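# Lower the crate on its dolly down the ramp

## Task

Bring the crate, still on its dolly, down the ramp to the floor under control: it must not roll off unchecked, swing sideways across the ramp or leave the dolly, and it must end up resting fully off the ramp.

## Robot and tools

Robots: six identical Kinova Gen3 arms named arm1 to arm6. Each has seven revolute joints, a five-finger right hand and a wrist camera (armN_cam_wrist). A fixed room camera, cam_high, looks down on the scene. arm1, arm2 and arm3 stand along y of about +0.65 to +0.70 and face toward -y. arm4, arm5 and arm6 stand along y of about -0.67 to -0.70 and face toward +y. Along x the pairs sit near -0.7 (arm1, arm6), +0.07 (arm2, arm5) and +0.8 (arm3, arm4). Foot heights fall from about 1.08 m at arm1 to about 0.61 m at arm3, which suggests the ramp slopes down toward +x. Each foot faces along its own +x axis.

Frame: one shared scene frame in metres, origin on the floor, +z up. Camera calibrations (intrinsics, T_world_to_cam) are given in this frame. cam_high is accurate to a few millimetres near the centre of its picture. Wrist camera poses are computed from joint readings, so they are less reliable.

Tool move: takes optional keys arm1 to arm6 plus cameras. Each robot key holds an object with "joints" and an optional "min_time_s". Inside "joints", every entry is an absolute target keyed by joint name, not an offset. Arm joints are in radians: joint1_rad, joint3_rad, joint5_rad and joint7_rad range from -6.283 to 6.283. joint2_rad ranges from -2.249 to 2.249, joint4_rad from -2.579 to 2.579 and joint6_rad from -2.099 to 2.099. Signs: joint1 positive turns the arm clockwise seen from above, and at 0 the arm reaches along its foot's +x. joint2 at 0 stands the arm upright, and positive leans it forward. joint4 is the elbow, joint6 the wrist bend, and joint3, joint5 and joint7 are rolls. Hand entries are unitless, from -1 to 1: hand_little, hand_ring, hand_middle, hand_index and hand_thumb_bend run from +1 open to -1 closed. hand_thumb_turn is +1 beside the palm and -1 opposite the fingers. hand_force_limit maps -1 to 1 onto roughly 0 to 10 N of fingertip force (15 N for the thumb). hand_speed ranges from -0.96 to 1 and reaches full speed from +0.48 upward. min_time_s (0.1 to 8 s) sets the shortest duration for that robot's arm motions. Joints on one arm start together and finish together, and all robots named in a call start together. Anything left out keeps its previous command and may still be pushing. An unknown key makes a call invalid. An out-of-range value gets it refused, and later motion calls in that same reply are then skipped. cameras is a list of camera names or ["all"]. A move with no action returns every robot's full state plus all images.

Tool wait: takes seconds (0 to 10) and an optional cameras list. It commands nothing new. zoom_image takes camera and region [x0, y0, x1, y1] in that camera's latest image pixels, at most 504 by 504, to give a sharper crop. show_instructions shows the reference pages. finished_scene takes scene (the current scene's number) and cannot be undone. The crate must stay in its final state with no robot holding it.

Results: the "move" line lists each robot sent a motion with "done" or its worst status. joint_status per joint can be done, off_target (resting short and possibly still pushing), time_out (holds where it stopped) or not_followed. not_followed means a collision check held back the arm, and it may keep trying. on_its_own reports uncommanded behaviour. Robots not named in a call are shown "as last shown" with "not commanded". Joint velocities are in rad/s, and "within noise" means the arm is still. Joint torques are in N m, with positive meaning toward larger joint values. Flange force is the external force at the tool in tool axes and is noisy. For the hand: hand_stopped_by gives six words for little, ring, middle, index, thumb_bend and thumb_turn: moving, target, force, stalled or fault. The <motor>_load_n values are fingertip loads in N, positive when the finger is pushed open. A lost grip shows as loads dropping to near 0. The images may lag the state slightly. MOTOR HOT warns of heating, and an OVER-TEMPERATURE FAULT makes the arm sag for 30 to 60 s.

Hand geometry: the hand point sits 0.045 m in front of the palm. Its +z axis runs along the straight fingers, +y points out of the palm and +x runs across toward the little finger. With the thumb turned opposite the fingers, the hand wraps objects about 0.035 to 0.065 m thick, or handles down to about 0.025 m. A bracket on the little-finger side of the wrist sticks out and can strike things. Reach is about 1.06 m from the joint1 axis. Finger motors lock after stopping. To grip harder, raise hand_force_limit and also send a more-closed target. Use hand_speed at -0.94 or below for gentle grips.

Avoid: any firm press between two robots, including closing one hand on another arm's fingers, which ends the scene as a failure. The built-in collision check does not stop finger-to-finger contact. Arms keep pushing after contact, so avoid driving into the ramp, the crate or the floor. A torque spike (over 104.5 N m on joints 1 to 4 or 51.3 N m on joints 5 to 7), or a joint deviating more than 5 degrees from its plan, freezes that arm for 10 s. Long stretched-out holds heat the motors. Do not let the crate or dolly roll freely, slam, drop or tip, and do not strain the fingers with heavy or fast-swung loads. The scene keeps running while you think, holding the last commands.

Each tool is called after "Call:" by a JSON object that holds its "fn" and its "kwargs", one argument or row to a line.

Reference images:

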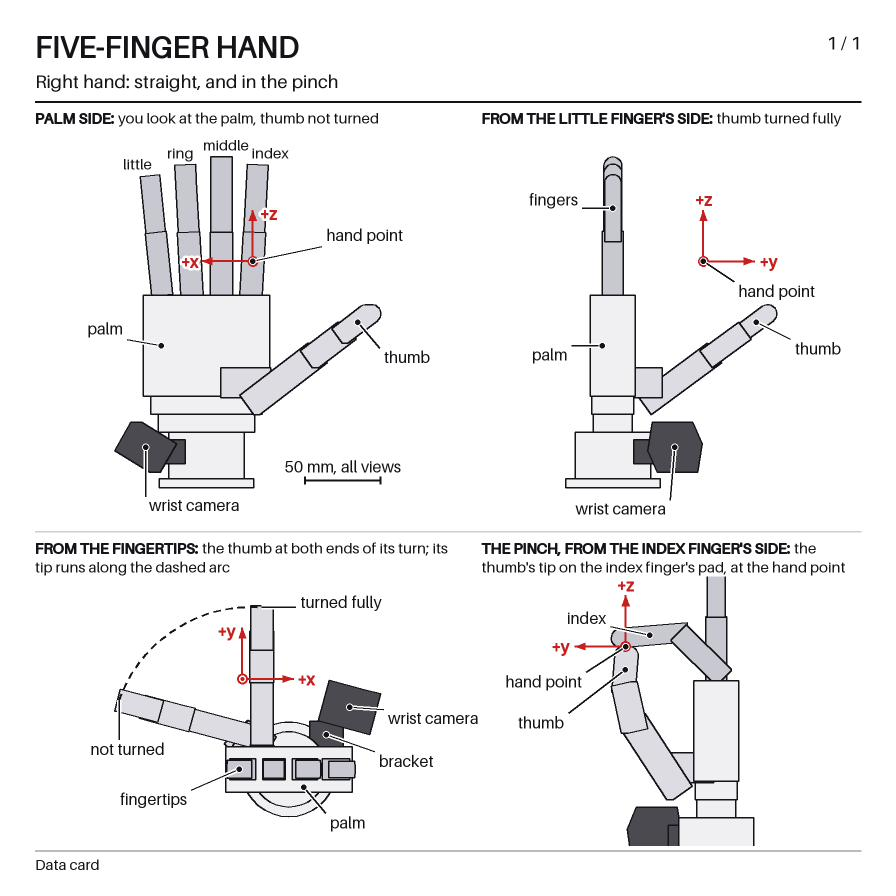

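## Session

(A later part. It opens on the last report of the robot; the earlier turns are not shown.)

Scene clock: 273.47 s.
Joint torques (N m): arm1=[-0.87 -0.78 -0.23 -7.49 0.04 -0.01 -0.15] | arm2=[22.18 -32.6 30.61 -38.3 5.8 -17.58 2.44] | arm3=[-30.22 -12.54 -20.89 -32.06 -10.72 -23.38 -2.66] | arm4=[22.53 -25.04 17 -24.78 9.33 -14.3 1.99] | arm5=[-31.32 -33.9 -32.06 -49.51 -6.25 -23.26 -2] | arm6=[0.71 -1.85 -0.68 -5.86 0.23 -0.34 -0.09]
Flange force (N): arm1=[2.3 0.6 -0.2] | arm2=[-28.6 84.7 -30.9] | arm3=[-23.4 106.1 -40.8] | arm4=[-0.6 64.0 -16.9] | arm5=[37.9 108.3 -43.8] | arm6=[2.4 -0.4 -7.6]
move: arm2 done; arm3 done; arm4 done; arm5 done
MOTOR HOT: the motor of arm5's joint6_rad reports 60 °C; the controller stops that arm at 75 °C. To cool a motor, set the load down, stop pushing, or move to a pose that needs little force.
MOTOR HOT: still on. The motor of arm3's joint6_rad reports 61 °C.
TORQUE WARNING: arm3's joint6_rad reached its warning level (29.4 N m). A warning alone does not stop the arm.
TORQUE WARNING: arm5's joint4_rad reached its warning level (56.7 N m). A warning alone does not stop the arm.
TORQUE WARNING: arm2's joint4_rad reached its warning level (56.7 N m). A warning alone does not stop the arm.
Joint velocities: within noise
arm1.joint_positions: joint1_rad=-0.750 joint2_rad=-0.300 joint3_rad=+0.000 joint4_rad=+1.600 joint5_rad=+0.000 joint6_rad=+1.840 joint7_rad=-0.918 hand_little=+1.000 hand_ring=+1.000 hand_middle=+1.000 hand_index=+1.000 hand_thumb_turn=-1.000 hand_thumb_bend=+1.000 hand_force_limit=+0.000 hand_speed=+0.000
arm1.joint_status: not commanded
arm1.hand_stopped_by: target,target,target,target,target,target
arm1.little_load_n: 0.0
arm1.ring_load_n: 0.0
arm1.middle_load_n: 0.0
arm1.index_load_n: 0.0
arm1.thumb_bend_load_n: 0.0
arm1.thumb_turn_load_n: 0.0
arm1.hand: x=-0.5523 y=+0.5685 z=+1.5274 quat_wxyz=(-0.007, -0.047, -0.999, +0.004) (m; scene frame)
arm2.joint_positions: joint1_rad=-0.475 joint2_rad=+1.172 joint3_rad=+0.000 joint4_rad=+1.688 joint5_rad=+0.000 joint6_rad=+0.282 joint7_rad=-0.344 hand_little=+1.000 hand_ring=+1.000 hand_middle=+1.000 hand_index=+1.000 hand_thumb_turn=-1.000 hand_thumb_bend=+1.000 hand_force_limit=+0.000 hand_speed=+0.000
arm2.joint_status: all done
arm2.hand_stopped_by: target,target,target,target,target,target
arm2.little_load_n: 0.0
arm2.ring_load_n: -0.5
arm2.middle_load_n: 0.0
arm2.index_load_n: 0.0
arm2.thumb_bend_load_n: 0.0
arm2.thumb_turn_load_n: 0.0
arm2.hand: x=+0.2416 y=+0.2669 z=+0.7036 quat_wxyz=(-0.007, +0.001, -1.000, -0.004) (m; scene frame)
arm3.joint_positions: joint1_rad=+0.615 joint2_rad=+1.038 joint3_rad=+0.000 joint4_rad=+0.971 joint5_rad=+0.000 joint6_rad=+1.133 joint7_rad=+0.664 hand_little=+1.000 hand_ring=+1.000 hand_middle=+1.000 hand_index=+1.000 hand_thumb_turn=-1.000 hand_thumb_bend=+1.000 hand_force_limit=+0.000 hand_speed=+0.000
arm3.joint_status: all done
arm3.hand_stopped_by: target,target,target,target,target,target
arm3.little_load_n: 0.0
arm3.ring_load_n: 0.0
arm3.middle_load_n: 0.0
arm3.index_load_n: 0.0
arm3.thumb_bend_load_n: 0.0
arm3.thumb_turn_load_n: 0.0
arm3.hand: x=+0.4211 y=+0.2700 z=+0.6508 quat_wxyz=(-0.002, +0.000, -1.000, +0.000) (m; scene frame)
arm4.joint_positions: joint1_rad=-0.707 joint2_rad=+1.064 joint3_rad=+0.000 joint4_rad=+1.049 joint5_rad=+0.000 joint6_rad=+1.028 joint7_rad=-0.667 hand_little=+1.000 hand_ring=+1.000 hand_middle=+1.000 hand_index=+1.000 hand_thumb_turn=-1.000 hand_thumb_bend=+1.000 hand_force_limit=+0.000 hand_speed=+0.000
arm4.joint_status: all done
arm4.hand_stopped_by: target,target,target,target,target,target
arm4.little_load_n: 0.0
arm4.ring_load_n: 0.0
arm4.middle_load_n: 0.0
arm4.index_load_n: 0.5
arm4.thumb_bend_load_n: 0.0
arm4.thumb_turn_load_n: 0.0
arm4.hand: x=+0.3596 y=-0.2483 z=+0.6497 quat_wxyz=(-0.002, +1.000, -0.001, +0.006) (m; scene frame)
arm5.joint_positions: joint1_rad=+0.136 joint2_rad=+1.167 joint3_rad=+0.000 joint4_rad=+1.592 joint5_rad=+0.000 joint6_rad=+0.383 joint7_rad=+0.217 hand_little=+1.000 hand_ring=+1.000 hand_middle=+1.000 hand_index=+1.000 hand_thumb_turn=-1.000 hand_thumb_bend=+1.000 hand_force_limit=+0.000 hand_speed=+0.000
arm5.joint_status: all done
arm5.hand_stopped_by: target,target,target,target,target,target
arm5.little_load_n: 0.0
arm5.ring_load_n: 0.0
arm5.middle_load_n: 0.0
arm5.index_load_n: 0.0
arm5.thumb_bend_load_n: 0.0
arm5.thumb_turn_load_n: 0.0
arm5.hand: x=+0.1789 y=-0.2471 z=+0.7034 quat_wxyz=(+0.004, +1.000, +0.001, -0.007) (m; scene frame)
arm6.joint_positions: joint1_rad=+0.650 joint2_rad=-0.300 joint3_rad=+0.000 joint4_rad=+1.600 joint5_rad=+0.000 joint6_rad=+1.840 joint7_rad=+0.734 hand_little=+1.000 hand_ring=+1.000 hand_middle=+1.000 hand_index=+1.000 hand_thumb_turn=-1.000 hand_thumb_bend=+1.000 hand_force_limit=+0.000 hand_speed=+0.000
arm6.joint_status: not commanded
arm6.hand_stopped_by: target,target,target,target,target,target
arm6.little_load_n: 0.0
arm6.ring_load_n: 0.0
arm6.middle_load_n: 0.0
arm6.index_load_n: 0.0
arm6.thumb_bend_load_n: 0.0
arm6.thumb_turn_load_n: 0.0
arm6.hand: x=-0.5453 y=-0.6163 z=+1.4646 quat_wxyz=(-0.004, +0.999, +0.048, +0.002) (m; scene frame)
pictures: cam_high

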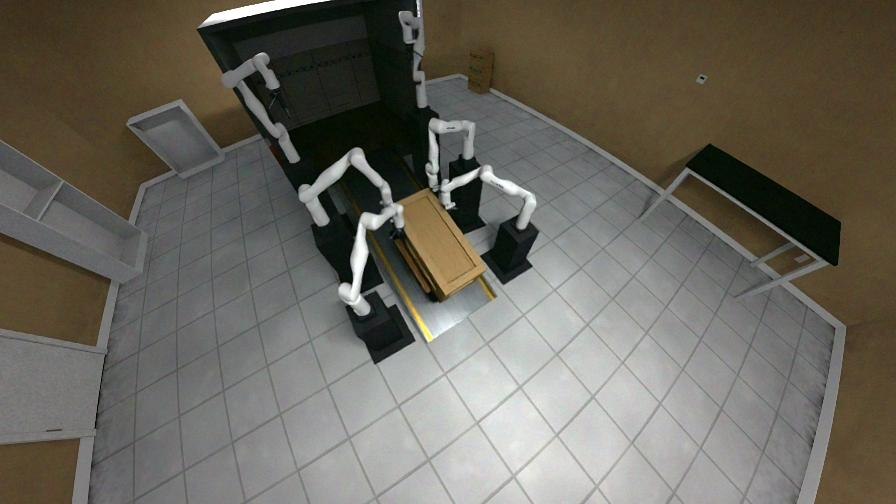

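Call:
{"fn": "move", "kwargs": {
  "arm2": {"joints":{"joint1_rad":-0.6236,"joint2_rad":1.2474,"joint4_rad":1.5532,"joint6_rad":0.3410,"joint7_rad":-0.4924},"min_time_s":3},
  "arm5": {"joints":{"joint1_rad":0.2848,"joint2_rad":1.2396,"joint4_rad":1.4645,"joint6_rad":0.4375,"joint7_rad":0.3654},"min_time_s":3},
  "arm3": {"joints":{"joint1_rad":0.5112,"joint2_rad":0.9516,"joint4_rad":1.2454,"joint6_rad":0.9446,"joint7_rad":0.5596},"min_time_s":3},
  "arm4": {"joints":{"joint1_rad":-0.6011,"joint2_rad":1.0045,"joint4_rad":1.2760,"joint6_rad":0.8611,"joint7_rad":-0.5616},"min_time_s":3}
}}

Call:
{"fn": "move", "kwargs": {
  "arm2": {"joints":{"joint1_rad":-0.7527,"joint2_rad":1.3360,"joint4_rad":1.3647,"joint6_rad":0.4409,"joint7_rad":-0.6215},"min_time_s":3},
  "arm5": {"joints":{"joint1_rad":0.4174,"joint2_rad":1.3282,"joint4_rad":1.2802,"joint6_rad":0.5332,"joint7_rad":0.4980},"min_time_s":3},
  "arm3": {"joints":{"joint1_rad":0.3895,"joint2_rad":0.9106,"joint4_rad":1.4395,"joint6_rad":0.7915,"joint7_rad":0.4379},"min_time_s":3},
  "arm4": {"joints":{"joint1_rad":-0.4797,"joint2_rad":0.9833,"joint4_rad":1.4359,"joint6_rad":0.7224,"joint7_rad":-0.4402},"min_time_s":3},
  "cameras": ["cam_high"]
}}

Call:
{"fn": "zoom_image", "kwargs": {
  "camera": "cam_high",
  "region": [380, 170, 520, 310]
}}

Scene clock: 277.63 s.
Joint torques (N m): arm1=[-0.89 -0.73 -0.24 -7.46 0.07 0.01 -0.15] | arm2=[30 -25.35 37.92 -34.37 7.67 -16.84 2.74] | arm3=[-18.42 -29.23 -14.27 -33.69 -6.33 -16.5 -0.94] | arm4=[13.05 -36.4 11.64 -30.54 6.23 -13.55 1.6] | arm5=[-38.77 -29.09 -38.01 -39.42 -7.67 -19.21 -1.83] | arm6=[0.75 -1.97 -0.67 -5.81 0.23 -0.29 -0.1]
Flange force (N): arm1=[2.4 0.7 -0.2] | arm2=[-28.7 90.7 -46.1] | arm3=[-12.0 74.5 -8.2] | arm4=[4.0 56.1 2.8] | arm5=[38.6 100.1 -43.7] | arm6=[2.7 -0.6 -7.7]
move: arm2 done; arm3 done; arm4 done; arm5 done
MOTOR HOT: still on. The motor of arm3's joint6_rad reports 62 °C.
MOTOR HOT: still on. The motor of arm5's joint6_rad reports 60 °C.
TORQUE WARNING: arm3's joint6_rad reached its warning level (29.4 N m). A warning alone does not stop the arm.
Joint velocities: within noise
arm1, arm6: as last shown
arm2.joint_positions: joint1_rad=-0.624 joint2_rad=+1.247 joint3_rad=+0.000 joint4_rad=+1.553 joint5_rad=+0.000 joint6_rad=+0.341 joint7_rad=-0.492 hand_little=+1.000 hand_ring=+1.000 hand_middle=+1.000 hand_index=+1.000 hand_thumb_turn=-1.000 hand_thumb_bend=+1.000 hand_force_limit=+0.000 hand_speed=+0.000
arm2.joint_status: all done
arm2.hand_stopped_by: target,target,target,target,target,target
arm2.little_load_n: 0.0
arm2.ring_load_n: 0.0
arm2.middle_load_n: 0.0
arm2.index_load_n: 0.0
arm2.thumb_bend_load_n: 0.0
arm2.thumb_turn_load_n: 0.0
arm2.hand: x=+0.3217 y=+0.2671 z=+0.6807 quat_wxyz=(-0.007, +0.001, -1.000, -0.004) (m; scene frame)
arm3.joint_positions: joint1_rad=+0.511 joint2_rad=+0.952 joint3_rad=+0.000 joint4_rad=+1.245 joint5_rad=+0.000 joint6_rad=+0.944 joint7_rad=+0.560 hand_little=+1.000 hand_ring=+1.000 hand_middle=+1.000 hand_index=+1.000 hand_thumb_turn=-1.000 hand_thumb_bend=+1.000 hand_force_limit=+0.000 hand_speed=+0.000
arm3.joint_status: all done
arm3.hand_stopped_by: target,target,target,target,target,target
arm3.little_load_n: 0.0
arm3.ring_load_n: 0.0
arm3.middle_load_n: 0.0
arm3.index_load_n: 0.0
arm3.thumb_bend_load_n: 0.0
arm3.thumb_turn_load_n: 0.0
arm3.hand: x=+0.5013 y=+0.2715 z=+0.6307 quat_wxyz=(-0.002, +0.000, -1.000, +0.000) (m; scene frame)
arm4.joint_positions: joint1_rad=-0.601 joint2_rad=+1.005 joint3_rad=+0.000 joint4_rad=+1.276 joint5_rad=+0.000 joint6_rad=+0.861 joint7_rad=-0.562 hand_little=+1.000 hand_ring=+1.000 hand_middle=+1.000 hand_index=+1.000 hand_thumb_turn=-1.000 hand_thumb_bend=+1.000 hand_force_limit=+0.000 hand_speed=+0.000
arm4.joint_status: all done
arm4.hand_stopped_by: target,target,target,target,target,target
arm4.little_load_n: 0.0
arm4.ring_load_n: 0.0
arm4.middle_load_n: 0.0
arm4.index_load_n: 0.0
arm4.thumb_bend_load_n: 0.0
arm4.thumb_turn_load_n: 0.0
arm4.hand: x=+0.4397 y=-0.2484 z=+0.6295 quat_wxyz=(-0.002, +1.000, -0.001, +0.006) (m; scene frame)
arm5.joint_positions: joint1_rad=+0.285 joint2_rad=+1.240 joint3_rad=+0.000 joint4_rad=+1.464 joint5_rad=+0.000 joint6_rad=+0.437 joint7_rad=+0.365 hand_little=+1.000 hand_ring=+1.000 hand_middle=+1.000 hand_index=+1.000 hand_thumb_turn=-1.000 hand_thumb_bend=+1.000 hand_force_limit=+0.000 hand_speed=+0.000
arm5.joint_status: all done
arm5.hand_stopped_by: target,target,target,target,target,target
arm5.little_load_n: 0.0
arm5.ring_load_n: 0.0
arm5.middle_load_n: 0.0
arm5.index_load_n: 0.0
arm5.thumb_bend_load_n: 0.0
arm5.thumb_turn_load_n: 0.0
arm5.hand: x=+0.2589 y=-0.2472 z=+0.6807 quat_wxyz=(+0.004, +1.000, +0.001, -0.007) (m; scene frame)
pictures: none

Scene clock: 280.93 s.
Joint torques (N m): arm1=[-0.88 -0.75 -0.2 -7.46 0.05 0 -0.18] | arm2=[31.09 -31.67 36.79 -28.41 8.68 -13.41 2.54] | arm3=[-13.01 -19.21 -10.15 -42.28 -3.74 -22.88 -0.64] | arm4=[3.6 -21.66 3.41 -36.17 2.8 -19.59 1.48] | arm5=[-40.08 -27.29 -36.65 -33.12 -8.58 -16.79 -1.68] | arm6=[0.79 -1.87 -0.67 -5.86 0.19 -0.3 -0.08]
Flange force (N): arm1=[2.4 0.6 -0.2] | arm2=[-21.7 80.0 -25.2] | arm3=[-24.1 98.6 -36.9] | arm4=[22.1 75.9 -34.7] | arm5=[27.7 95.0 -42.0] | arm6=[2.5 -0.5 -7.5]
move: arm2 done; arm3 done; arm4 done; arm5 done
MOTOR HOT: the motor of arm4's joint6_rad reports 60 °C; the controller stops that arm at 75 °C. To cool a motor, set the load down, stop pushing, or move to a pose that needs little force.
MOTOR HOT: still on. The motor of arm3's joint6_rad reports 63 °C.
MOTOR HOT: still on. The motor of arm5's joint6_rad reports 60 °C.
TORQUE WARNING: arm3's joint6_rad reached its warning level (29.4 N m). A warning alone does not stop the arm.
Joint velocities: within noise
arm1, arm6: as last shown
arm2.joint_positions: joint1_rad=-0.753 joint2_rad=+1.336 joint3_rad=+0.000 joint4_rad=+1.365 joint5_rad=+0.000 joint6_rad=+0.441 joint7_rad=-0.621 hand_little=+1.000 hand_ring=+1.000 hand_middle=+1.000 hand_index=+1.000 hand_thumb_turn=-1.000 hand_thumb_bend=+1.000 hand_force_limit=+0.000 hand_speed=+0.000
arm2.joint_status: all done
arm2.hand_stopped_by: target,target,target,target,target,target
arm2.little_load_n: 0.0
arm2.ring_load_n: 0.0
arm2.middle_load_n: 0.5
arm2.index_load_n: 0.0
arm2.thumb_bend_load_n: 0.0
arm2.thumb_turn_load_n: 0.0
arm2.hand: x=+0.4017 y=+0.2671 z=+0.6580 quat_wxyz=(-0.007, +0.001, -1.000, -0.004) (m; scene frame)
arm3.joint_positions: joint1_rad=+0.389 joint2_rad=+0.911 joint3_rad=+0.000 joint4_rad=+1.439 joint5_rad=+0.000 joint6_rad=+0.791 joint7_rad=+0.438 hand_little=+1.000 hand_ring=+1.000 hand_middle=+1.000 hand_index=+1.000 hand_thumb_turn=-1.000 hand_thumb_bend=+1.000 hand_force_limit=+0.000 hand_speed=+0.000
arm3.joint_status: all done
arm3.hand_stopped_by: target,target,target,target,target,target
arm3.little_load_n: 0.0
arm3.ring_load_n: 0.0
arm3.middle_load_n: 0.0
arm3.index_load_n: 0.0
arm3.thumb_bend_load_n: 0.0
arm3.thumb_turn_load_n: 0.0
arm3.hand: x=+0.5812 y=+0.2717 z=+0.6082 quat_wxyz=(-0.002, +0.000, -1.000, +0.000) (m; scene frame)
arm4.joint_positions: joint1_rad=-0.480 joint2_rad=+0.983 joint3_rad=+0.000 joint4_rad=+1.436 joint5_rad=+0.000 joint6_rad=+0.722 joint7_rad=-0.440 hand_little=+1.000 hand_ring=+1.000 hand_middle=+1.000 hand_index=+1.000 hand_thumb_turn=-1.000 hand_thumb_bend=+1.000 hand_force_limit=+0.000 hand_speed=+0.000
arm4.joint_status: all done
arm4.hand_stopped_by: target,target,target,target,target,target
arm4.little_load_n: 0.0
arm4.ring_load_n: 0.0
arm4.middle_load_n: 0.0
arm4.index_load_n: 0.0
arm4.thumb_bend_load_n: 0.0
arm4.thumb_turn_load_n: 0.0
arm4.hand: x=+0.5196 y=-0.2486 z=+0.6069 quat_wxyz=(-0.002, +1.000, -0.001, +0.006) (m; scene frame)
arm5.joint_positions: joint1_rad=+0.417 joint2_rad=+1.328 joint3_rad=+0.000 joint4_rad=+1.280 joint5_rad=+0.000 joint6_rad=+0.533 joint7_rad=+0.498 hand_little=+1.000 hand_ring=+1.000 hand_middle=+1.000 hand_index=+1.000 hand_thumb_turn=-1.000 hand_thumb_bend=+1.000 hand_force_limit=+0.000 hand_speed=+0.000
arm5.joint_status: all done
arm5.hand_stopped_by: target,target,target,target,target,target
arm5.little_load_n: 0.0
arm5.ring_load_n: 0.0
arm5.middle_load_n: 0.0
arm5.index_load_n: 0.0
arm5.thumb_bend_load_n: 0.0
arm5.thumb_turn_load_n: 0.0
arm5.hand: x=+0.3388 y=-0.2472 z=+0.6578 quat_wxyz=(+0.004, +1.000, +0.001, -0.007) (m; scene frame)
pictures: cam_high

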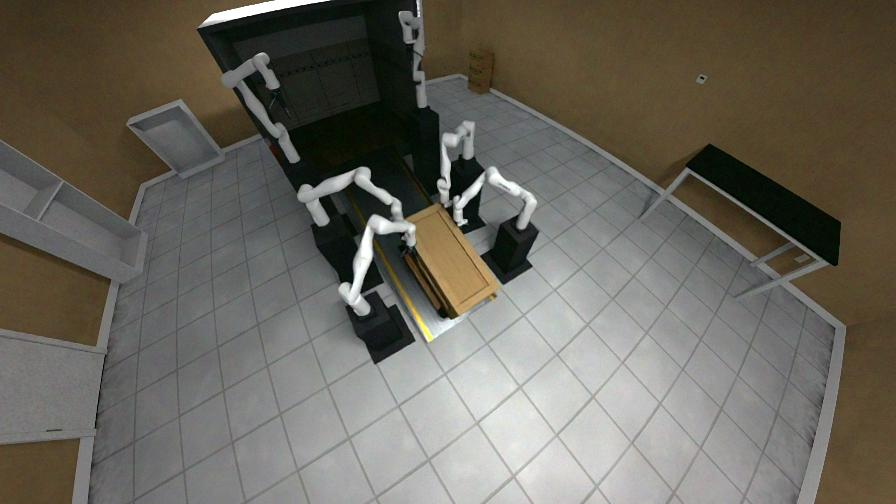

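Scaled by 3.600 from the camera's 896x504 image, which has a finer 1280x720 frame.

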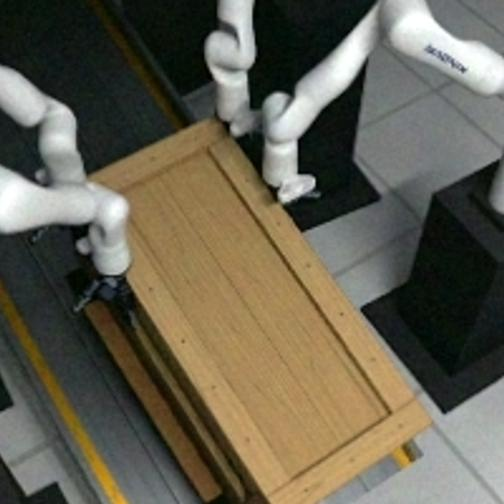

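Call:
{"fn": "move", "kwargs": {
  "arm2": {"joints":{"joint1_rad":-0.8622,"joint2_rad":1.4472,"joint4_rad":1.1106,"joint6_rad":0.5838,"joint7_rad":-0.7310},"min_time_s":3},
  "arm5": {"joints":{"joint1_rad":0.5328,"joint2_rad":1.4416,"joint4_rad":1.0266,"joint6_rad":0.6734,"joint7_rad":0.6134},"min_time_s":3},
  "arm3": {"joints":{"joint1_rad":0.2512,"joint2_rad":0.8969,"joint4_rad":1.5760,"joint6_rad":0.6687,"joint7_rad":0.2996},"min_time_s":3},
  "arm4": {"joints":{"joint1_rad":-0.3434,"joint2_rad":0.9862,"joint4_rad":1.5405,"joint6_rad":0.6149,"joint7_rad":-0.3039},"min_time_s":3}
}}

Call:
{"fn": "move", "kwargs": {
  "arm2": {"joints":{"joint1_rad":-0.9540,"joint2_rad":1.6042,"joint4_rad":0.7434,"joint6_rad":0.7940,"joint7_rad":-0.8228},"min_time_s":3},
  "arm5": {"joints":{"joint1_rad":0.6316,"joint2_rad":1.6102,"joint4_rad":0.6364,"joint6_rad":0.8950,"joint7_rad":0.7122},"min_time_s":3},
  "arm3": {"joints":{"joint1_rad":0.0990,"joint2_rad":0.9097,"joint4_rad":1.6604,"joint6_rad":0.5715,"joint7_rad":0.1474},"min_time_s":3},
  "arm4": {"joints":{"joint1_rad":-0.1953,"joint2_rad":1.0122,"joint4_rad":1.5927,"joint6_rad":0.5367,"joint7_rad":-0.1558},"min_time_s":3},
  "cameras": ["cam_high"]
}}

Call:
{"fn": "zoom_image", "kwargs": {
  "camera": "cam_high",
  "region": [400, 190, 540, 330]
}}

Scene clock: 285.27 s.
Joint torques (N m): arm1=[-0.86 -0.77 -0.23 -7.49 0.06 -0.02 -0.18] | arm2=[33.78 -28.05 34.83 -20.82 10.01 -10.15 2.32] | arm3=[-3.77 -26.97 -1.93 -44.99 -0.24 -21.6 0.38] | arm4=[-1.22 -38.54 -0.76 -35.83 0.97 -15.45 0.91] | arm5=[-45.51 -21.76 -36.37 -26.95 -10.5 -15.79 -1.76] | arm6=[0.76 -1.89 -0.73 -5.85 0.25 -0.34 -0.06]
Flange force (N): arm1=[2.4 0.6 -0.2] | arm2=[-20.7 71.1 -23.5] | arm3=[-25.9 90.4 -24.5] | arm4=[16.0 57.5 2.0] | arm5=[23.3 95.2 -49.2] | arm6=[2.5 -0.4 -7.7]
move: arm2 done; arm3 done; arm4 done; arm5 done
MOTOR HOT: still on. The motor of arm3's joint6_rad reports 65 °C.
MOTOR HOT: still on. The motor of arm4's joint6_rad reports 61 °C.
MOTOR HOT: still on. The motor of arm5's joint6_rad reports 60 °C.
TORQUE WARNING: arm3's joint6_rad reached its warning level (29.4 N m). A warning alone does not stop the arm.
Joint velocities: within noise
arm1, arm6: as last shown
arm2.joint_positions: joint1_rad=-0.862 joint2_rad=+1.447 joint3_rad=+0.000 joint4_rad=+1.111 joint5_rad=+0.000 joint6_rad=+0.584 joint7_rad=-0.731 hand_little=+1.000 hand_ring=+1.000 hand_middle=+1.000 hand_index=+1.000 hand_thumb_turn=-1.000 hand_thumb_bend=+1.000 hand_force_limit=+0.000 hand_speed=+0.000
arm2.joint_status: all done
arm2.hand_stopped_by: target,target,target,target,target,target
arm2.little_load_n: 0.0
arm2.ring_load_n: 0.0
arm2.middle_load_n: 0.0
arm2.index_load_n: 0.0
arm2.thumb_bend_load_n: 0.0
arm2.thumb_turn_load_n: 0.0
arm2.hand: x=+0.4818 y=+0.2671 z=+0.6351 quat_wxyz=(-0.007, +0.001, -1.000, -0.004) (m; scene frame)
arm3.joint_positions: joint1_rad=+0.251 joint2_rad=+0.897 joint3_rad=+0.000 joint4_rad=+1.576 joint5_rad=+0.000 joint6_rad=+0.669 joint7_rad=+0.300 hand_little=+1.000 hand_ring=+1.000 hand_middle=+1.000 hand_index=+1.000 hand_thumb_turn=-1.000 hand_thumb_bend=+1.000 hand_force_limit=+0.000 hand_speed=+0.000
arm3.joint_status: all done
arm3.hand_stopped_by: target,target,target,target,target,target
arm3.little_load_n: 0.0
arm3.ring_load_n: 0.0
arm3.middle_load_n: 0.0
arm3.index_load_n: 0.0
arm3.thumb_bend_load_n: 0.0
arm3.thumb_turn_load_n: 0.0
arm3.hand: x=+0.6612 y=+0.2718 z=+0.5873 quat_wxyz=(-0.002, +0.000, -1.000, +0.000) (m; scene frame)
arm4.joint_positions: joint1_rad=-0.343 joint2_rad=+0.986 joint3_rad=+0.000 joint4_rad=+1.541 joint5_rad=+0.000 joint6_rad=+0.615 joint7_rad=-0.304 hand_little=+1.000 hand_ring=+1.000 hand_middle=+1.000 hand_index=+1.000 hand_thumb_turn=-1.000 hand_thumb_bend=+1.000 hand_force_limit=+0.000 hand_speed=+0.000
arm4.joint_status: all done
arm4.hand_stopped_by: target,target,target,target,target,target
arm4.little_load_n: 0.0
arm4.ring_load_n: 0.0
arm4.middle_load_n: 0.0
arm4.index_load_n: 0.0
arm4.thumb_bend_load_n: 0.0
arm4.thumb_turn_load_n: 0.0
arm4.hand: x=+0.5996 y=-0.2488 z=+0.5858 quat_wxyz=(-0.002, +1.000, -0.001, +0.006) (m; scene frame)
arm5.joint_positions: joint1_rad=+0.533 joint2_rad=+1.442 joint3_rad=+0.000 joint4_rad=+1.027 joint5_rad=+0.000 joint6_rad=+0.673 joint7_rad=+0.613 hand_little=+1.000 hand_ring=+1.000 hand_middle=+1.000 hand_index=+1.000 hand_thumb_turn=-1.000 hand_thumb_bend=+1.000 hand_force_limit=+0.000 hand_speed=+0.000
arm5.joint_status: all done
arm5.hand_stopped_by: target,target,target,target,target,target
arm5.little_load_n: 0.0
arm5.ring_load_n: 0.0
arm5.middle_load_n: 0.0
arm5.index_load_n: 0.0
arm5.thumb_bend_load_n: 0.0
arm5.thumb_turn_load_n: 0.0
arm5.hand: x=+0.4186 y=-0.2474 z=+0.6348 quat_wxyz=(+0.004, +1.000, +0.001, -0.007) (m; scene frame)
pictures: none

Scene clock: 288.57 s.
Joint torques (N m): arm1=[-0.86 -0.74 -0.23 -7.5 0.06 0.02 -0.16] | arm2=[37.6 -25.58 30.77 -15.75 12.16 -8.26 2.27] | arm3=[1.76 -27.66 3.79 -47.23 1.64 -21.95 0.78] | arm4=[-9.71 -34.28 -9.16 -36.58 -1.32 -16.42 0.56] | arm5=[-48.03 -29.12 -29.8 -22.65 -12.28 -13.66 -1.48] | arm6=[0.68 -1.99 -0.62 -5.83 0.24 -0.31 -0.09]
Flange force (N): arm1=[2.4 0.7 0.0] | arm2=[-20.1 67.8 -23.4] | arm3=[-24.1 94.8 -28.0] | arm4=[24.8 62.5 -10.7] | arm5=[19.5 87.5 -31.7] | arm6=[2.6 -0.8 -7.7]
move: arm2 done; arm3 done; arm4 done; arm5 done
MOTOR HOT: still on. The motor of arm3's joint6_rad reports 66 °C.
MOTOR HOT: still on. The motor of arm4's joint6_rad reports 62 °C.
MOTOR HOT: still on. The motor of arm5's joint6_rad reports 60 °C.
TORQUE WARNING: arm3's joint4_rad reached its warning level (56.7 N m). A warning alone does not stop the arm.
TORQUE WARNING: arm5's joint1_rad reached its warning level (56.7 N m). A warning alone does not stop the arm.
Joint velocities: within noise
arm1, arm6: as last shown
arm2.joint_positions: joint1_rad=-0.954 joint2_rad=+1.604 joint3_rad=+0.000 joint4_rad=+0.743 joint5_rad=+0.000 joint6_rad=+0.794 joint7_rad=-0.823 hand_little=+1.000 hand_ring=+1.000 hand_middle=+1.000 hand_index=+1.000 hand_thumb_turn=-1.000 hand_thumb_bend=+1.000 hand_force_limit=+0.000 hand_speed=+0.000
arm2.joint_status: all done
arm2.hand_stopped_by: target,target,target,target,target,target
arm2.little_load_n: 0.0
arm2.ring_load_n: 0.0
arm2.middle_load_n: 0.0
arm2.index_load_n: -0.5
arm2.thumb_bend_load_n: 0.0
arm2.thumb_turn_load_n: 0.0
arm2.hand: x=+0.5619 y=+0.2671 z=+0.6122 quat_wxyz=(-0.007, +0.001, -1.000, -0.004) (m; scene frame)
arm3.joint_positions: joint1_rad=+0.099 joint2_rad=+0.910 joint3_rad=+0.000 joint4_rad=+1.660 joint5_rad=+0.000 joint6_rad=+0.571 joint7_rad=+0.147 hand_little=+1.000 hand_ring=+1.000 hand_middle=+1.000 hand_index=+1.000 hand_thumb_turn=-1.000 hand_thumb_bend=+1.000 hand_force_limit=+0.000 hand_speed=+0.000
arm3.joint_status: all done
arm3.hand_stopped_by: target,target,target,target,target,target
arm3.little_load_n: 0.0
arm3.ring_load_n: 0.0
arm3.middle_load_n: 0.0
arm3.index_load_n: 0.0
arm3.thumb_bend_load_n: 0.0
arm3.thumb_turn_load_n: 0.0
arm3.hand: x=+0.7412 y=+0.2718 z=+0.5656 quat_wxyz=(-0.002, +0.000, -1.000, +0.000) (m; scene frame)
arm4.joint_positions: joint1_rad=-0.195 joint2_rad=+1.012 joint3_rad=+0.000 joint4_rad=+1.593 joint5_rad=+0.000 joint6_rad=+0.537 joint7_rad=-0.156 hand_little=+1.000 hand_ring=+1.000 hand_middle=+1.000 hand_index=+1.000 hand_thumb_turn=-1.000 hand_thumb_bend=+1.000 hand_force_limit=+0.000 hand_speed=+0.000
arm4.joint_status: all done
arm4.hand_stopped_by: target,target,target,target,target,target
arm4.little_load_n: 0.0
arm4.ring_load_n: 0.0
arm4.middle_load_n: 0.0
arm4.index_load_n: 0.0
arm4.thumb_bend_load_n: 0.0
arm4.thumb_turn_load_n: 0.0
arm4.hand: x=+0.6796 y=-0.2489 z=+0.5642 quat_wxyz=(-0.002, +1.000, +0.000, +0.006) (m; scene frame)
arm5.joint_positions: joint1_rad=+0.632 joint2_rad=+1.610 joint3_rad=+0.000 joint4_rad=+0.636 joint5_rad=+0.000 joint6_rad=+0.895 joint7_rad=+0.712 hand_little=+1.000 hand_ring=+1.000 hand_middle=+1.000 hand_index=+1.000 hand_thumb_turn=-1.000 hand_thumb_bend=+1.000 hand_force_limit=+0.000 hand_speed=+0.000
arm5.joint_status: all done
arm5.hand_stopped_by: target,target,target,target,target,target
arm5.little_load_n: 0.0
arm5.ring_load_n: 0.0
arm5.middle_load_n: 0.0
arm5.index_load_n: 0.0
arm5.thumb_bend_load_n: 0.0
arm5.thumb_turn_load_n: 0.0
arm5.hand: x=+0.4987 y=-0.2469 z=+0.6120 quat_wxyz=(+0.004, +1.000, +0.001, -0.007) (m; scene frame)
arm6.little_load_n: 0.5
pictures: cam_high

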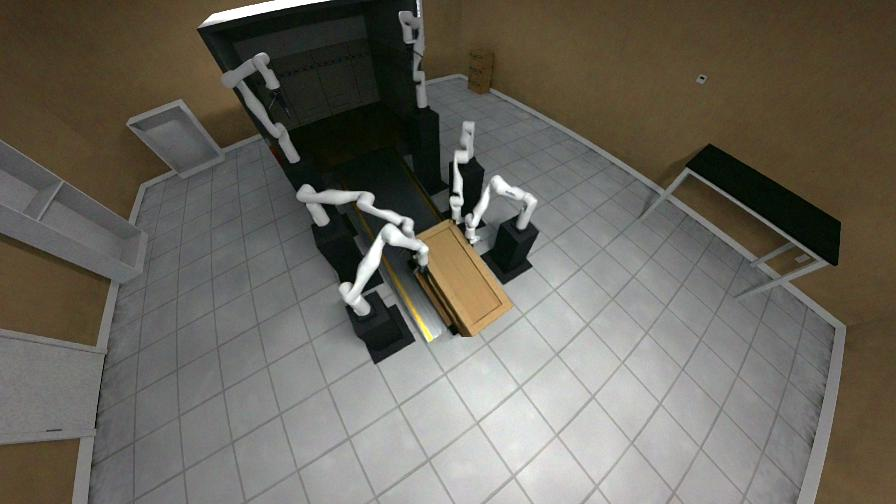

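Scaled by 3.600 from the camera's 896x504 image, which has a finer 1280x720 frame.

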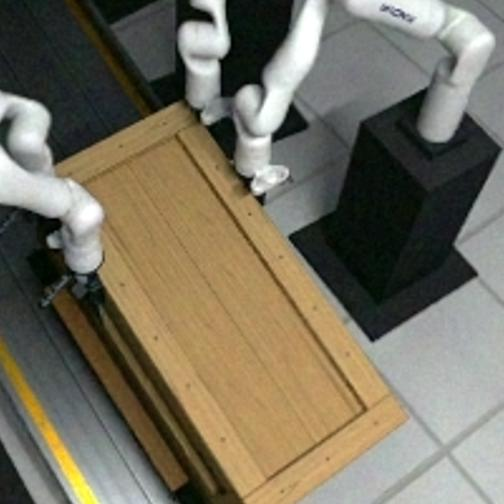

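Call:
{"fn": "move", "kwargs": {
  "arm3": {"joints":{"joint1_rad":0.1068,"joint2_rad":0.9085,"joint4_rad":1.6575,"joint6_rad":0.5756,"joint7_rad":0.1552},"min_time_s":1},
  "arm4": {"joints":{"joint1_rad":-0.2029,"joint2_rad":1.0104,"joint4_rad":1.5914,"joint6_rad":0.5398,"joint7_rad":-0.1634},"min_time_s":1}
}}

Call:
{"fn": "move", "kwargs": {
  "arm2": {"joints":{"joint1_rad":-0.9923,"joint2_rad":1.5541,"joint4_rad":0.8924,"joint6_rad":0.6950,"joint7_rad":-0.8611},"min_time_s":3},
  "arm5": {"joints":{"joint1_rad":0.6630,"joint2_rad":1.5507,"joint4_rad":0.8029,"joint6_rad":0.7880,"joint7_rad":0.7436},"min_time_s":3}
}}

Scene clock: 290.83 s.
Joint torques (N m): arm1=[-0.88 -0.76 -0.21 -7.47 0.07 0 -0.16] | arm2=[34.45 -21.26 28.19 -18.14 11.34 -11.5 2.52] | arm3=[9.23 -41.58 10.75 -46.78 2.83 -19.35 0.48] | arm4=[-9.42 -40.95 -8.81 -33.8 -1.59 -13.9 0.19] | arm5=[-46.51 -26.62 -29.2 -24.04 -12.27 -15.74 -1.89] | arm6=[0.76 -1.92 -0.7 -5.88 0.2 -0.34 -0.11]
Flange force (N): arm1=[2.3 0.7 -0.2] | arm2=[-8.0 73.6 -39.8] | arm3=[-36.2 79.5 5.2] | arm4=[24.0 50.0 8.3] | arm5=[12.6 92.6 -41.3] | arm6=[2.6 -0.4 -7.6]
move: arm3 done; arm4 done
MOTOR HOT: still on. The motor of arm3's joint6_rad reports 66 °C.
MOTOR HOT: still on. The motor of arm4's joint6_rad reports 62 °C.
MOTOR HOT: still on. The motor of arm5's joint6_rad reports 60 °C.
Joint velocities: within noise
arm1, arm2, arm6: as last shown
arm2.index_load_n: 0.0
arm2.hand: x=+0.5619 y=+0.2672 z=+0.6122 quat_wxyz=(-0.007, +0.001, -1.000, -0.004) (m; scene frame)
arm3.joint_positions: joint1_rad=+0.107 joint2_rad=+0.909 joint3_rad=+0.000 joint4_rad=+1.657 joint5_rad=+0.000 joint6_rad=+0.576 joint7_rad=+0.155 hand_little=+1.000 hand_ring=+1.000 hand_middle=+1.000 hand_index=+1.000 hand_thumb_turn=-1.000 hand_thumb_bend=+1.000 hand_force_limit=+0.000 hand_speed=+0.000
arm3.joint_status: all done
arm3.hand_stopped_by: target,target,target,target,target,target
arm3.little_load_n: 0.0
arm3.ring_load_n: 0.0
arm3.middle_load_n: 0.0
arm3.index_load_n: 0.0
arm3.thumb_bend_load_n: 0.0
arm3.thumb_turn_load_n: 0.0
arm3.hand: x=+0.7372 y=+0.2718 z=+0.5667 quat_wxyz=(-0.002, +0.000, -1.000, +0.000) (m; scene frame)
arm4.joint_positions: joint1_rad=-0.203 joint2_rad=+1.010 joint3_rad=+0.000 joint4_rad=+1.591 joint5_rad=+0.000 joint6_rad=+0.540 joint7_rad=-0.163 hand_little=+1.000 hand_ring=+1.000 hand_middle=+1.000 hand_index=+1.000 hand_thumb_turn=-1.000 hand_thumb_bend=+1.000 hand_force_limit=+0.000 hand_speed=+0.000
arm4.joint_status: all done
arm4.hand_stopped_by: target,target,target,target,target,target
arm4.little_load_n: 0.0
arm4.ring_load_n: 0.0
arm4.middle_load_n: 0.0
arm4.index_load_n: 0.0
arm4.thumb_bend_load_n: 0.0
arm4.thumb_turn_load_n: 0.0
arm4.hand: x=+0.6756 y=-0.2489 z=+0.5653 quat_wxyz=(-0.002, +1.000, +0.000, +0.006) (m; scene frame)
arm5.joint_positions: joint1_rad=+0.632 joint2_rad=+1.610 joint3_rad=+0.000 joint4_rad=+0.636 joint5_rad=+0.000 joint6_rad=+0.895 joint7_rad=+0.712 hand_little=+1.000 hand_ring=+1.000 hand_middle=+1.000 hand_index=+1.000 hand_thumb_turn=-1.000 hand_thumb_bend=+1.000 hand_force_limit=+0.000 hand_speed=+0.000
arm5.joint_status: not commanded
arm5.hand_stopped_by: target,target,target,target,target,target
arm5.little_load_n: 0.0
arm5.ring_load_n: 0.0
arm5.middle_load_n: 0.0
arm5.index_load_n: 0.0
arm5.thumb_bend_load_n: 0.0
arm5.thumb_turn_load_n: 0.0
arm5.hand: x=+0.4987 y=-0.2470 z=+0.6120 quat_wxyz=(+0.004, +1.000, +0.001, -0.007) (m; scene frame)
arm6.little_load_n: 0.0
arm6.index_load_n: 0.5
pictures: none

Scene clock: 294.13 s.
Joint torques (N m): arm1=[-0.86 -0.76 -0.22 -7.49 0.07 -0.02 -0.16] | arm2=[-1.12 -23.08 0.69 -5.03 -0.08 -0.24 0.23] | arm3=[8.65 -39.97 9.9 -43.41 2.4 -17.82 0.31] | arm4=[-9.12 -38.42 -8.41 -37.92 -1.88 -16.44 -0.29] | arm5=[0.38 -25.79 -0.42 -5.57 0.15 0 -0.31] | arm6=[0.74 -1.94 -0.65 -5.82 0.19 -0.32 -0.12]
Flange force (N): arm1=[2.4 0.7 -0.2] | arm2=[0.9 -0.5 -2.8] | arm3=[-33.4 73.0 5.1] | arm4=[25.7 62.3 -2.6] | arm5=[2.0 -2.7 3.0] | arm6=[2.6 -0.5 -7.8]
move: arm2 done; arm5 done
MOTOR HOT: still on. The motor of arm3's joint6_rad reports 66 °C.
MOTOR HOT: still on. The motor of arm4's joint6_rad reports 62 °C.
MOTOR HOT: still on. The motor of arm5's joint6_rad reports 60 °C.
Joint velocities: within noise
arm1, arm6: as last shown
arm1.thumb_bend_load_n: -0.5
arm2.joint_positions: joint1_rad=-0.992 joint2_rad=+1.554 joint3_rad=+0.000 joint4_rad=+0.892 joint5_rad=+0.000 joint6_rad=+0.695 joint7_rad=-0.861 hand_little=+1.000 hand_ring=+1.000 hand_middle=+1.000 hand_index=+1.000 hand_thumb_turn=-1.000 hand_thumb_bend=+1.000 hand_force_limit=+0.000 hand_speed=+0.000
arm2.joint_status: all done
arm2.hand_stopped_by: target,target,target,target,target,target
arm2.little_load_n: 0.0
arm2.ring_load_n: 0.0
arm2.middle_load_n: 0.0
arm2.index_load_n: 0.0
arm2.thumb_bend_load_n: -0.5
arm2.thumb_turn_load_n: 0.0
arm2.hand: x=+0.5619 y=+0.2998 z=+0.6125 quat_wxyz=(-0.007, +0.001, -1.000, -0.004) (m; scene frame)
arm3.joint_positions: joint1_rad=+0.107 joint2_rad=+0.909 joint3_rad=+0.000 joint4_rad=+1.657 joint5_rad=+0.000 joint6_rad=+0.576 joint7_rad=+0.155 hand_little=+1.000 hand_ring=+1.000 hand_middle=+1.000 hand_index=+1.000 hand_thumb_turn=-1.000 hand_thumb_bend=+1.000 hand_force_limit=+0.000 hand_speed=+0.000
arm3.joint_status: not commanded
arm3.hand_stopped_by: target,target,target,target,target,target
arm3.little_load_n: 0.0
arm3.ring_load_n: 0.0
arm3.middle_load_n: 0.0
arm3.index_load_n: 0.0
arm3.thumb_bend_load_n: 0.0
arm3.thumb_turn_load_n: 0.0
arm3.hand: x=+0.7373 y=+0.2718 z=+0.5667 quat_wxyz=(-0.002, +0.000, -1.000, +0.000) (m; scene frame)
arm4.joint_positions: joint1_rad=-0.203 joint2_rad=+1.010 joint3_rad=+0.000 joint4_rad=+1.591 joint5_rad=+0.000 joint6_rad=+0.540 joint7_rad=-0.163 hand_little=+1.000 hand_ring=+1.000 hand_middle=+1.000 hand_index=+1.000 hand_thumb_turn=-1.000 hand_thumb_bend=+1.000 hand_force_limit=+0.000 hand_speed=+0.000
arm4.joint_status: not commanded
arm4.hand_stopped_by: target,target,target,target,target,target
arm4.little_load_n: 0.0
arm4.ring_load_n: 0.0
arm4.middle_load_n: 0.0
arm4.index_load_n: 0.0
arm4.thumb_bend_load_n: 0.0
arm4.thumb_turn_load_n: 0.0
arm4.hand: x=+0.6757 y=-0.2489 z=+0.5653 quat_wxyz=(-0.002, +1.000, -0.001, +0.006) (m; scene frame)
arm5.joint_positions: joint1_rad=+0.663 joint2_rad=+1.551 joint3_rad=+0.000 joint4_rad=+0.803 joint5_rad=+0.000 joint6_rad=+0.788 joint7_rad=+0.744 hand_little=+1.000 hand_ring=+1.000 hand_middle=+1.000 hand_index=+1.000 hand_thumb_turn=-1.000 hand_thumb_bend=+1.000 hand_force_limit=+0.000 hand_speed=+0.000
arm5.joint_status: all done
arm5.hand_stopped_by: target,target,target,target,target,target
arm5.little_load_n: 0.0
arm5.ring_load_n: 0.0
arm5.middle_load_n: 0.0
arm5.index_load_n: 0.0
arm5.thumb_bend_load_n: 0.0
arm5.thumb_turn_load_n: 0.0
arm5.hand: x=+0.4989 y=-0.2778 z=+0.6122 quat_wxyz=(+0.004, +1.000, +0.001, -0.007) (m; scene frame)
arm6.index_load_n: 0.0
pictures: none

Call:
{"fn": "move", "kwargs": {
  "arm3": {"joints":{"joint1_rad":0.0594,"joint2_rad":0.9113,"joint4_rad":1.6706,"joint6_rad":0.5597,"joint7_rad":0.1078},"min_time_s":1.2},
  "arm4": {"joints":{"joint1_rad":-0.1568,"joint2_rad":1.0169,"joint4_rad":1.5948,"joint6_rad":0.5299,"joint7_rad":-0.1173},"min_time_s":1.2},
  "arm2": {"joints":{"joint1_rad":-0.9923,"joint2_rad":0.9,"joint4_rad":1.5,"joint6_rad":0.7416},"min_time_s":2},
  "arm5": {"joints":{"joint1_rad":0.6630,"joint2_rad":0.9,"joint4_rad":1.5,"joint6_rad":0.7416},"min_time_s":2}
}}

Call:
{"fn": "move", "kwargs": {
  "arm3": {"joints":{"joint1_rad":-0.1018,"joint2_rad":0.9370,"joint4_rad":1.6918,"joint6_rad":0.5128,"joint7_rad":-0.0534},"min_time_s":3},
  "arm4": {"joints":{"joint1_rad":-0.0024,"joint2_rad":1.0524,"joint4_rad":1.5853,"joint6_rad":0.5039,"joint7_rad":0.0371},"min_time_s":3},
  "arm2": {"joints":{"joint1_rad":-0.6,"joint2_rad":0.2,"joint4_rad":2.0,"joint6_rad":0.9416},"min_time_s":2.5},
  "arm5": {"joints":{"joint1_rad":0.4,"joint2_rad":0.2,"joint4_rad":2.0,"joint6_rad":0.9416},"min_time_s":2.5},
  "cameras": ["cam_high"]
}}

Call:
{"fn": "zoom_image", "kwargs": {
  "camera": "cam_high",
  "region": [400, 200, 550, 350]
}}

Scene clock: 297.00 s.
Joint torques (N m): arm1=[-0.87 -0.78 -0.22 -7.5 0.06 0.01 -0.15] | arm2=[-1.02 -19.21 0.57 -5.33 -0.07 -0.22 0.22] | arm3=[3.54 -51.72 5.28 -47.7 1.62 -18.26 0.65] | arm4=[-4.64 -52.36 -4.15 -42.72 -0.51 -16.92 0.27] | arm5=[0.41 -21.58 -0.43 -5.24 0.18 0.06 -0.29] | arm6=[0.75 -1.9 -0.64 -5.85 0.15 -0.32 -0.08]
Flange force (N): arm1=[2.3 0.7 -0.1] | arm2=[1.2 -0.3 -2.8] | arm3=[-20.6 75.7 27.4] | arm4=[13.2 65.4 22.9] | arm5=[1.2 -2.1 2.2] | arm6=[2.5 -0.5 -7.6]
move: arm2 done; arm3 done; arm4 done; arm5 done
MOTOR HOT: still on. The motor of arm3's joint6_rad reports 66 °C.
MOTOR HOT: still on. The motor of arm4's joint6_rad reports 62 °C.
MOTOR HOT: still on. The motor of arm5's joint6_rad reports 59 °C.
Joint velocities: within noise
arm1, arm6: as last shown
arm1.thumb_bend_load_n: 0.0
arm2.joint_positions: joint1_rad=-0.992 joint2_rad=+0.900 joint3_rad=+0.000 joint4_rad=+1.500 joint5_rad=+0.000 joint6_rad=+0.742 joint7_rad=-0.861 hand_little=+1.000 hand_ring=+1.000 hand_middle=+1.000 hand_index=+1.000 hand_thumb_turn=-1.000 hand_thumb_bend=+1.000 hand_force_limit=+0.000 hand_speed=+0.000
arm2.joint_status: all done
arm2.hand_stopped_by: target,target,target,target,target,target
arm2.little_load_n: 0.0
arm2.ring_load_n: 0.0
arm2.middle_load_n: 0.0
arm2.index_load_n: 0.0
arm2.thumb_bend_load_n: 0.0
arm2.thumb_turn_load_n: 0.0
arm2.hand: x=+0.4974 y=+0.3496 z=+0.8762 quat_wxyz=(-0.007, +0.001, -1.000, -0.004) (m; scene frame)
arm3.joint_positions: joint1_rad=+0.059 joint2_rad=+0.911 joint3_rad=+0.000 joint4_rad=+1.671 joint5_rad=+0.000 joint6_rad=+0.560 joint7_rad=+0.108 hand_little=+1.000 hand_ring=+1.000 hand_middle=+1.000 hand_index=+1.000 hand_thumb_turn=-1.000 hand_thumb_bend=+1.000 hand_force_limit=+0.000 hand_speed=+0.000
arm3.joint_status: all done
arm3.hand_stopped_by: target,target,target,target,target,target
arm3.little_load_n: 0.0
arm3.ring_load_n: 0.5
arm3.middle_load_n: 0.0
arm3.index_load_n: 0.0
arm3.thumb_bend_load_n: -0.5
arm3.thumb_turn_load_n: 0.0
arm3.hand: x=+0.7611 y=+0.2711 z=+0.5632 quat_wxyz=(-0.002, +0.000, -1.000, +0.000) (m; scene frame)
arm4.joint_positions: joint1_rad=-0.157 joint2_rad=+1.017 joint3_rad=+0.000 joint4_rad=+1.595 joint5_rad=+0.000 joint6_rad=+0.530 joint7_rad=-0.117 hand_little=+1.000 hand_ring=+1.000 hand_middle=+1.000 hand_index=+1.000 hand_thumb_turn=-1.000 hand_thumb_bend=+1.000 hand_force_limit=+0.000 hand_speed=+0.000
arm4.joint_status: all done
arm4.hand_stopped_by: target,target,target,target,target,target
arm4.little_load_n: 0.0
arm4.ring_load_n: 0.0
arm4.middle_load_n: 0.0
arm4.index_load_n: 0.0
arm4.thumb_bend_load_n: -0.5
arm4.thumb_turn_load_n: 0.0
arm4.hand: x=+0.6997 y=-0.2480 z=+0.5616 quat_wxyz=(-0.002, +1.000, -0.001, +0.006) (m; scene frame)
arm5.joint_positions: joint1_rad=+0.663 joint2_rad=+0.900 joint3_rad=+0.000 joint4_rad=+1.500 joint5_rad=+0.000 joint6_rad=+0.742 joint7_rad=+0.744 hand_little=+1.000 hand_ring=+1.000 hand_middle=+1.000 hand_index=+1.000 hand_thumb_turn=-1.000 hand_thumb_bend=+1.000 hand_force_limit=+0.000 hand_speed=+0.000
arm5.joint_status: all done
arm5.hand_stopped_by: target,target,target,target,target,target
arm5.little_load_n: 0.0
arm5.ring_load_n: 0.0
arm5.middle_load_n: 0.0
arm5.index_load_n: 0.0
arm5.thumb_bend_load_n: 0.0
arm5.thumb_turn_load_n: 0.0
arm5.hand: x=+0.4336 y=-0.3509 z=+0.8567 quat_wxyz=(+0.004, +1.000, +0.001, -0.007) (m; scene frame)
pictures: none

Scene clock: 300.30 s.
Joint torques (N m): arm1=[-0.9 -0.73 -0.21 -7.48 0.04 -0.01 -0.19] | arm2=[-0.91 -9.15 0.36 -6.34 -0.09 -0.22 0.25] | arm3=[10.92 -37.2 13.49 -49.18 4.58 -21.33 1.75] | arm4=[-9.39 -35.28 -9.03 -47.49 -1.21 -22.06 0.61] | arm5=[0.32 -11.29 -0.78 -6.48 0.13 0.06 -0.33] | arm6=[0.72 -1.91 -0.66 -5.82 0.25 -0.34 -0.11]
Flange force (N): arm1=[2.5 0.6 -0.2] | arm2=[1.6 1.0 -3.2] | arm3=[-25.4 95.1 -11.2] | arm4=[9.3 92.7 -25.9] | arm5=[2.0 -0.5 1.5] | arm6=[2.6 -0.5 -7.8]
move: arm2 done; arm3 done; arm4 done; arm5 done
MOTOR HOT: still on. The motor of arm3's joint6_rad reports 67 °C.
MOTOR HOT: still on. The motor of arm4's joint6_rad reports 62 °C.
MOTOR HOT: still on. The motor of arm5's joint6_rad reports 59 °C.
TORQUE WARNING: arm3's joint4_rad reached its warning level (56.7 N m). A warning alone does not stop the arm.
Joint velocities: within noise
arm1.joint_positions: joint1_rad=-0.750 joint2_rad=-0.300 joint3_rad=+0.000 joint4_rad=+1.600 joint5_rad=+0.000 joint6_rad=+1.840 joint7_rad=-0.918 hand_little=+1.000 hand_ring=+1.000 hand_middle=+1.000 hand_index=+1.000 hand_thumb_turn=-1.000 hand_thumb_bend=+1.000 hand_force_limit=+0.000 hand_speed=+0.000
arm1.joint_status: not commanded
arm1.hand_stopped_by: target,target,target,target,target,target
arm1.little_load_n: 0.0
arm1.ring_load_n: 0.0
arm1.middle_load_n: 0.0
arm1.index_load_n: 0.0
arm1.thumb_bend_load_n: 0.0
arm1.thumb_turn_load_n: 0.0
arm1.hand: x=-0.5523 y=+0.5685 z=+1.5274 quat_wxyz=(-0.007, -0.047, -0.999, +0.004) (m; scene frame)
arm2.joint_positions: joint1_rad=-0.600 joint2_rad=+0.200 joint3_rad=+0.000 joint4_rad=+2.000 joint5_rad=+0.000 joint6_rad=+0.942 joint7_rad=-0.861 hand_little=+1.000 hand_ring=+1.000 hand_middle=+1.000 hand_index=+1.000 hand_thumb_turn=-1.000 hand_thumb_bend=+1.000 hand_force_limit=+0.000 hand_speed=+0.000
arm2.joint_status: all done
arm2.hand_stopped_by: target,target,target,target,target,target
arm2.little_load_n: 0.0
arm2.ring_load_n: 0.0
arm2.middle_load_n: 0.0
arm2.index_load_n: 0.0
arm2.thumb_bend_load_n: 0.0
arm2.thumb_turn_load_n: 0.0
arm2.hand: x=+0.2508 y=+0.3907 z=+1.0707 quat_wxyz=(-0.006, -0.194, -0.981, -0.006) (m; scene frame)
arm3.joint_positions: joint1_rad=-0.102 joint2_rad=+0.937 joint3_rad=+0.000 joint4_rad=+1.692 joint5_rad=+0.000 joint6_rad=+0.513 joint7_rad=-0.053 hand_little=+1.000 hand_ring=+1.000 hand_middle=+1.000 hand_index=+1.000 hand_thumb_turn=-1.000 hand_thumb_bend=+1.000 hand_force_limit=+0.000 hand_speed=+0.000
arm3.joint_status: all done
arm3.hand_stopped_by: target,target,target,target,target,target
arm3.little_load_n: 0.0
arm3.ring_load_n: 0.0
arm3.middle_load_n: 0.0
arm3.index_load_n: 0.0
arm3.thumb_bend_load_n: 0.0
arm3.thumb_turn_load_n: 0.0
arm3.hand: x=+0.8412 y=+0.2710 z=+0.5474 quat_wxyz=(-0.002, +0.000, -1.000, +0.000) (m; scene frame)
arm4.joint_positions: joint1_rad=-0.002 joint2_rad=+1.052 joint3_rad=+0.000 joint4_rad=+1.585 joint5_rad=+0.000 joint6_rad=+0.504 joint7_rad=+0.037 hand_little=+1.000 hand_ring=+1.000 hand_middle=+1.000 hand_index=+1.000 hand_thumb_turn=-1.000 hand_thumb_bend=+1.000 hand_force_limit=+0.000 hand_speed=+0.000
arm4.joint_status: all done
arm4.hand_stopped_by: target,target,target,target,target,target
arm4.little_load_n: 0.0
arm4.ring_load_n: 0.0
arm4.middle_load_n: 0.0
arm4.index_load_n: 0.0
arm4.thumb_bend_load_n: 0.0
arm4.thumb_turn_load_n: 0.0
arm4.hand: x=+0.7797 y=-0.2480 z=+0.5457 quat_wxyz=(-0.002, +1.000, -0.001, +0.006) (m; scene frame)
arm5.joint_positions: joint1_rad=+0.400 joint2_rad=+0.200 joint3_rad=+0.000 joint4_rad=+2.000 joint5_rad=+0.000 joint6_rad=+0.942 joint7_rad=+0.744 hand_little=+1.000 hand_ring=+1.000 hand_middle=+1.000 hand_index=+1.000 hand_thumb_turn=-1.000 hand_thumb_bend=+1.000 hand_force_limit=+0.000 hand_speed=+0.000
arm5.joint_status: all done
arm5.hand_stopped_by: target,target,target,target,target,target
arm5.little_load_n: 0.0
arm5.ring_load_n: 0.0
arm5.middle_load_n: 0.0
arm5.index_load_n: 0.0
arm5.thumb_bend_load_n: 0.0
arm5.thumb_turn_load_n: 0.0
arm5.hand: x=+0.2462 y=-0.4496 z=+1.0577 quat_wxyz=(+0.003, +0.991, +0.132, -0.007) (m; scene frame)
arm6.joint_positions: joint1_rad=+0.650 joint2_rad=-0.300 joint3_rad=+0.000 joint4_rad=+1.600 joint5_rad=+0.000 joint6_rad=+1.840 joint7_rad=+0.734 hand_little=+1.000 hand_ring=+1.000 hand_middle=+1.000 hand_index=+1.000 hand_thumb_turn=-1.000 hand_thumb_bend=+1.000 hand_force_limit=+0.000 hand_speed=+0.000
arm6.joint_status: not commanded
arm6.hand_stopped_by: target,target,target,target,target,target
arm6.little_load_n: 0.0
arm6.ring_load_n: 0.0
arm6.middle_load_n: 0.0
arm6.index_load_n: 0.0
arm6.thumb_bend_load_n: 0.0
arm6.thumb_turn_load_n: 0.0
arm6.hand: x=-0.5453 y=-0.6163 z=+1.4646 quat_wxyz=(-0.004, +0.999, +0.048, +0.002) (m; scene frame)
pictures: cam_high

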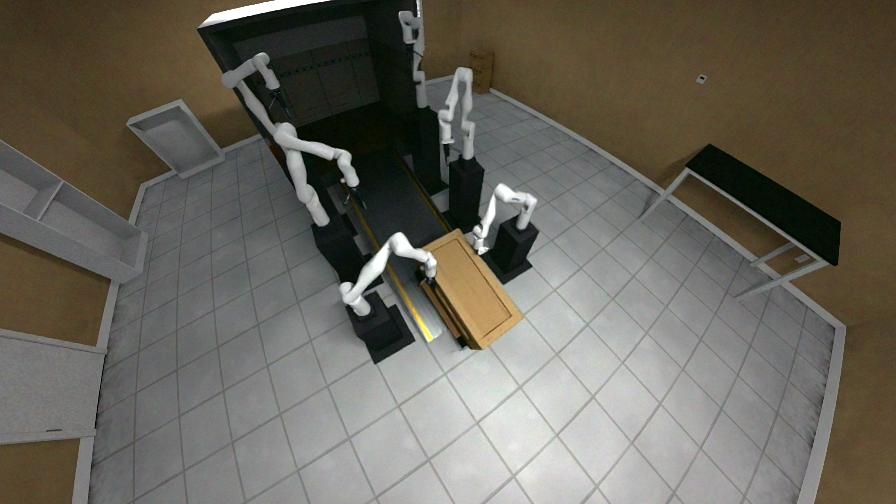

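Scaled by 3.360 from the camera's 896x504 image, which has a finer 1280x720 frame.

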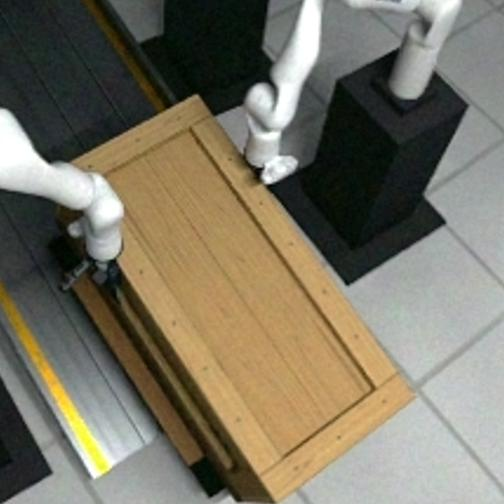

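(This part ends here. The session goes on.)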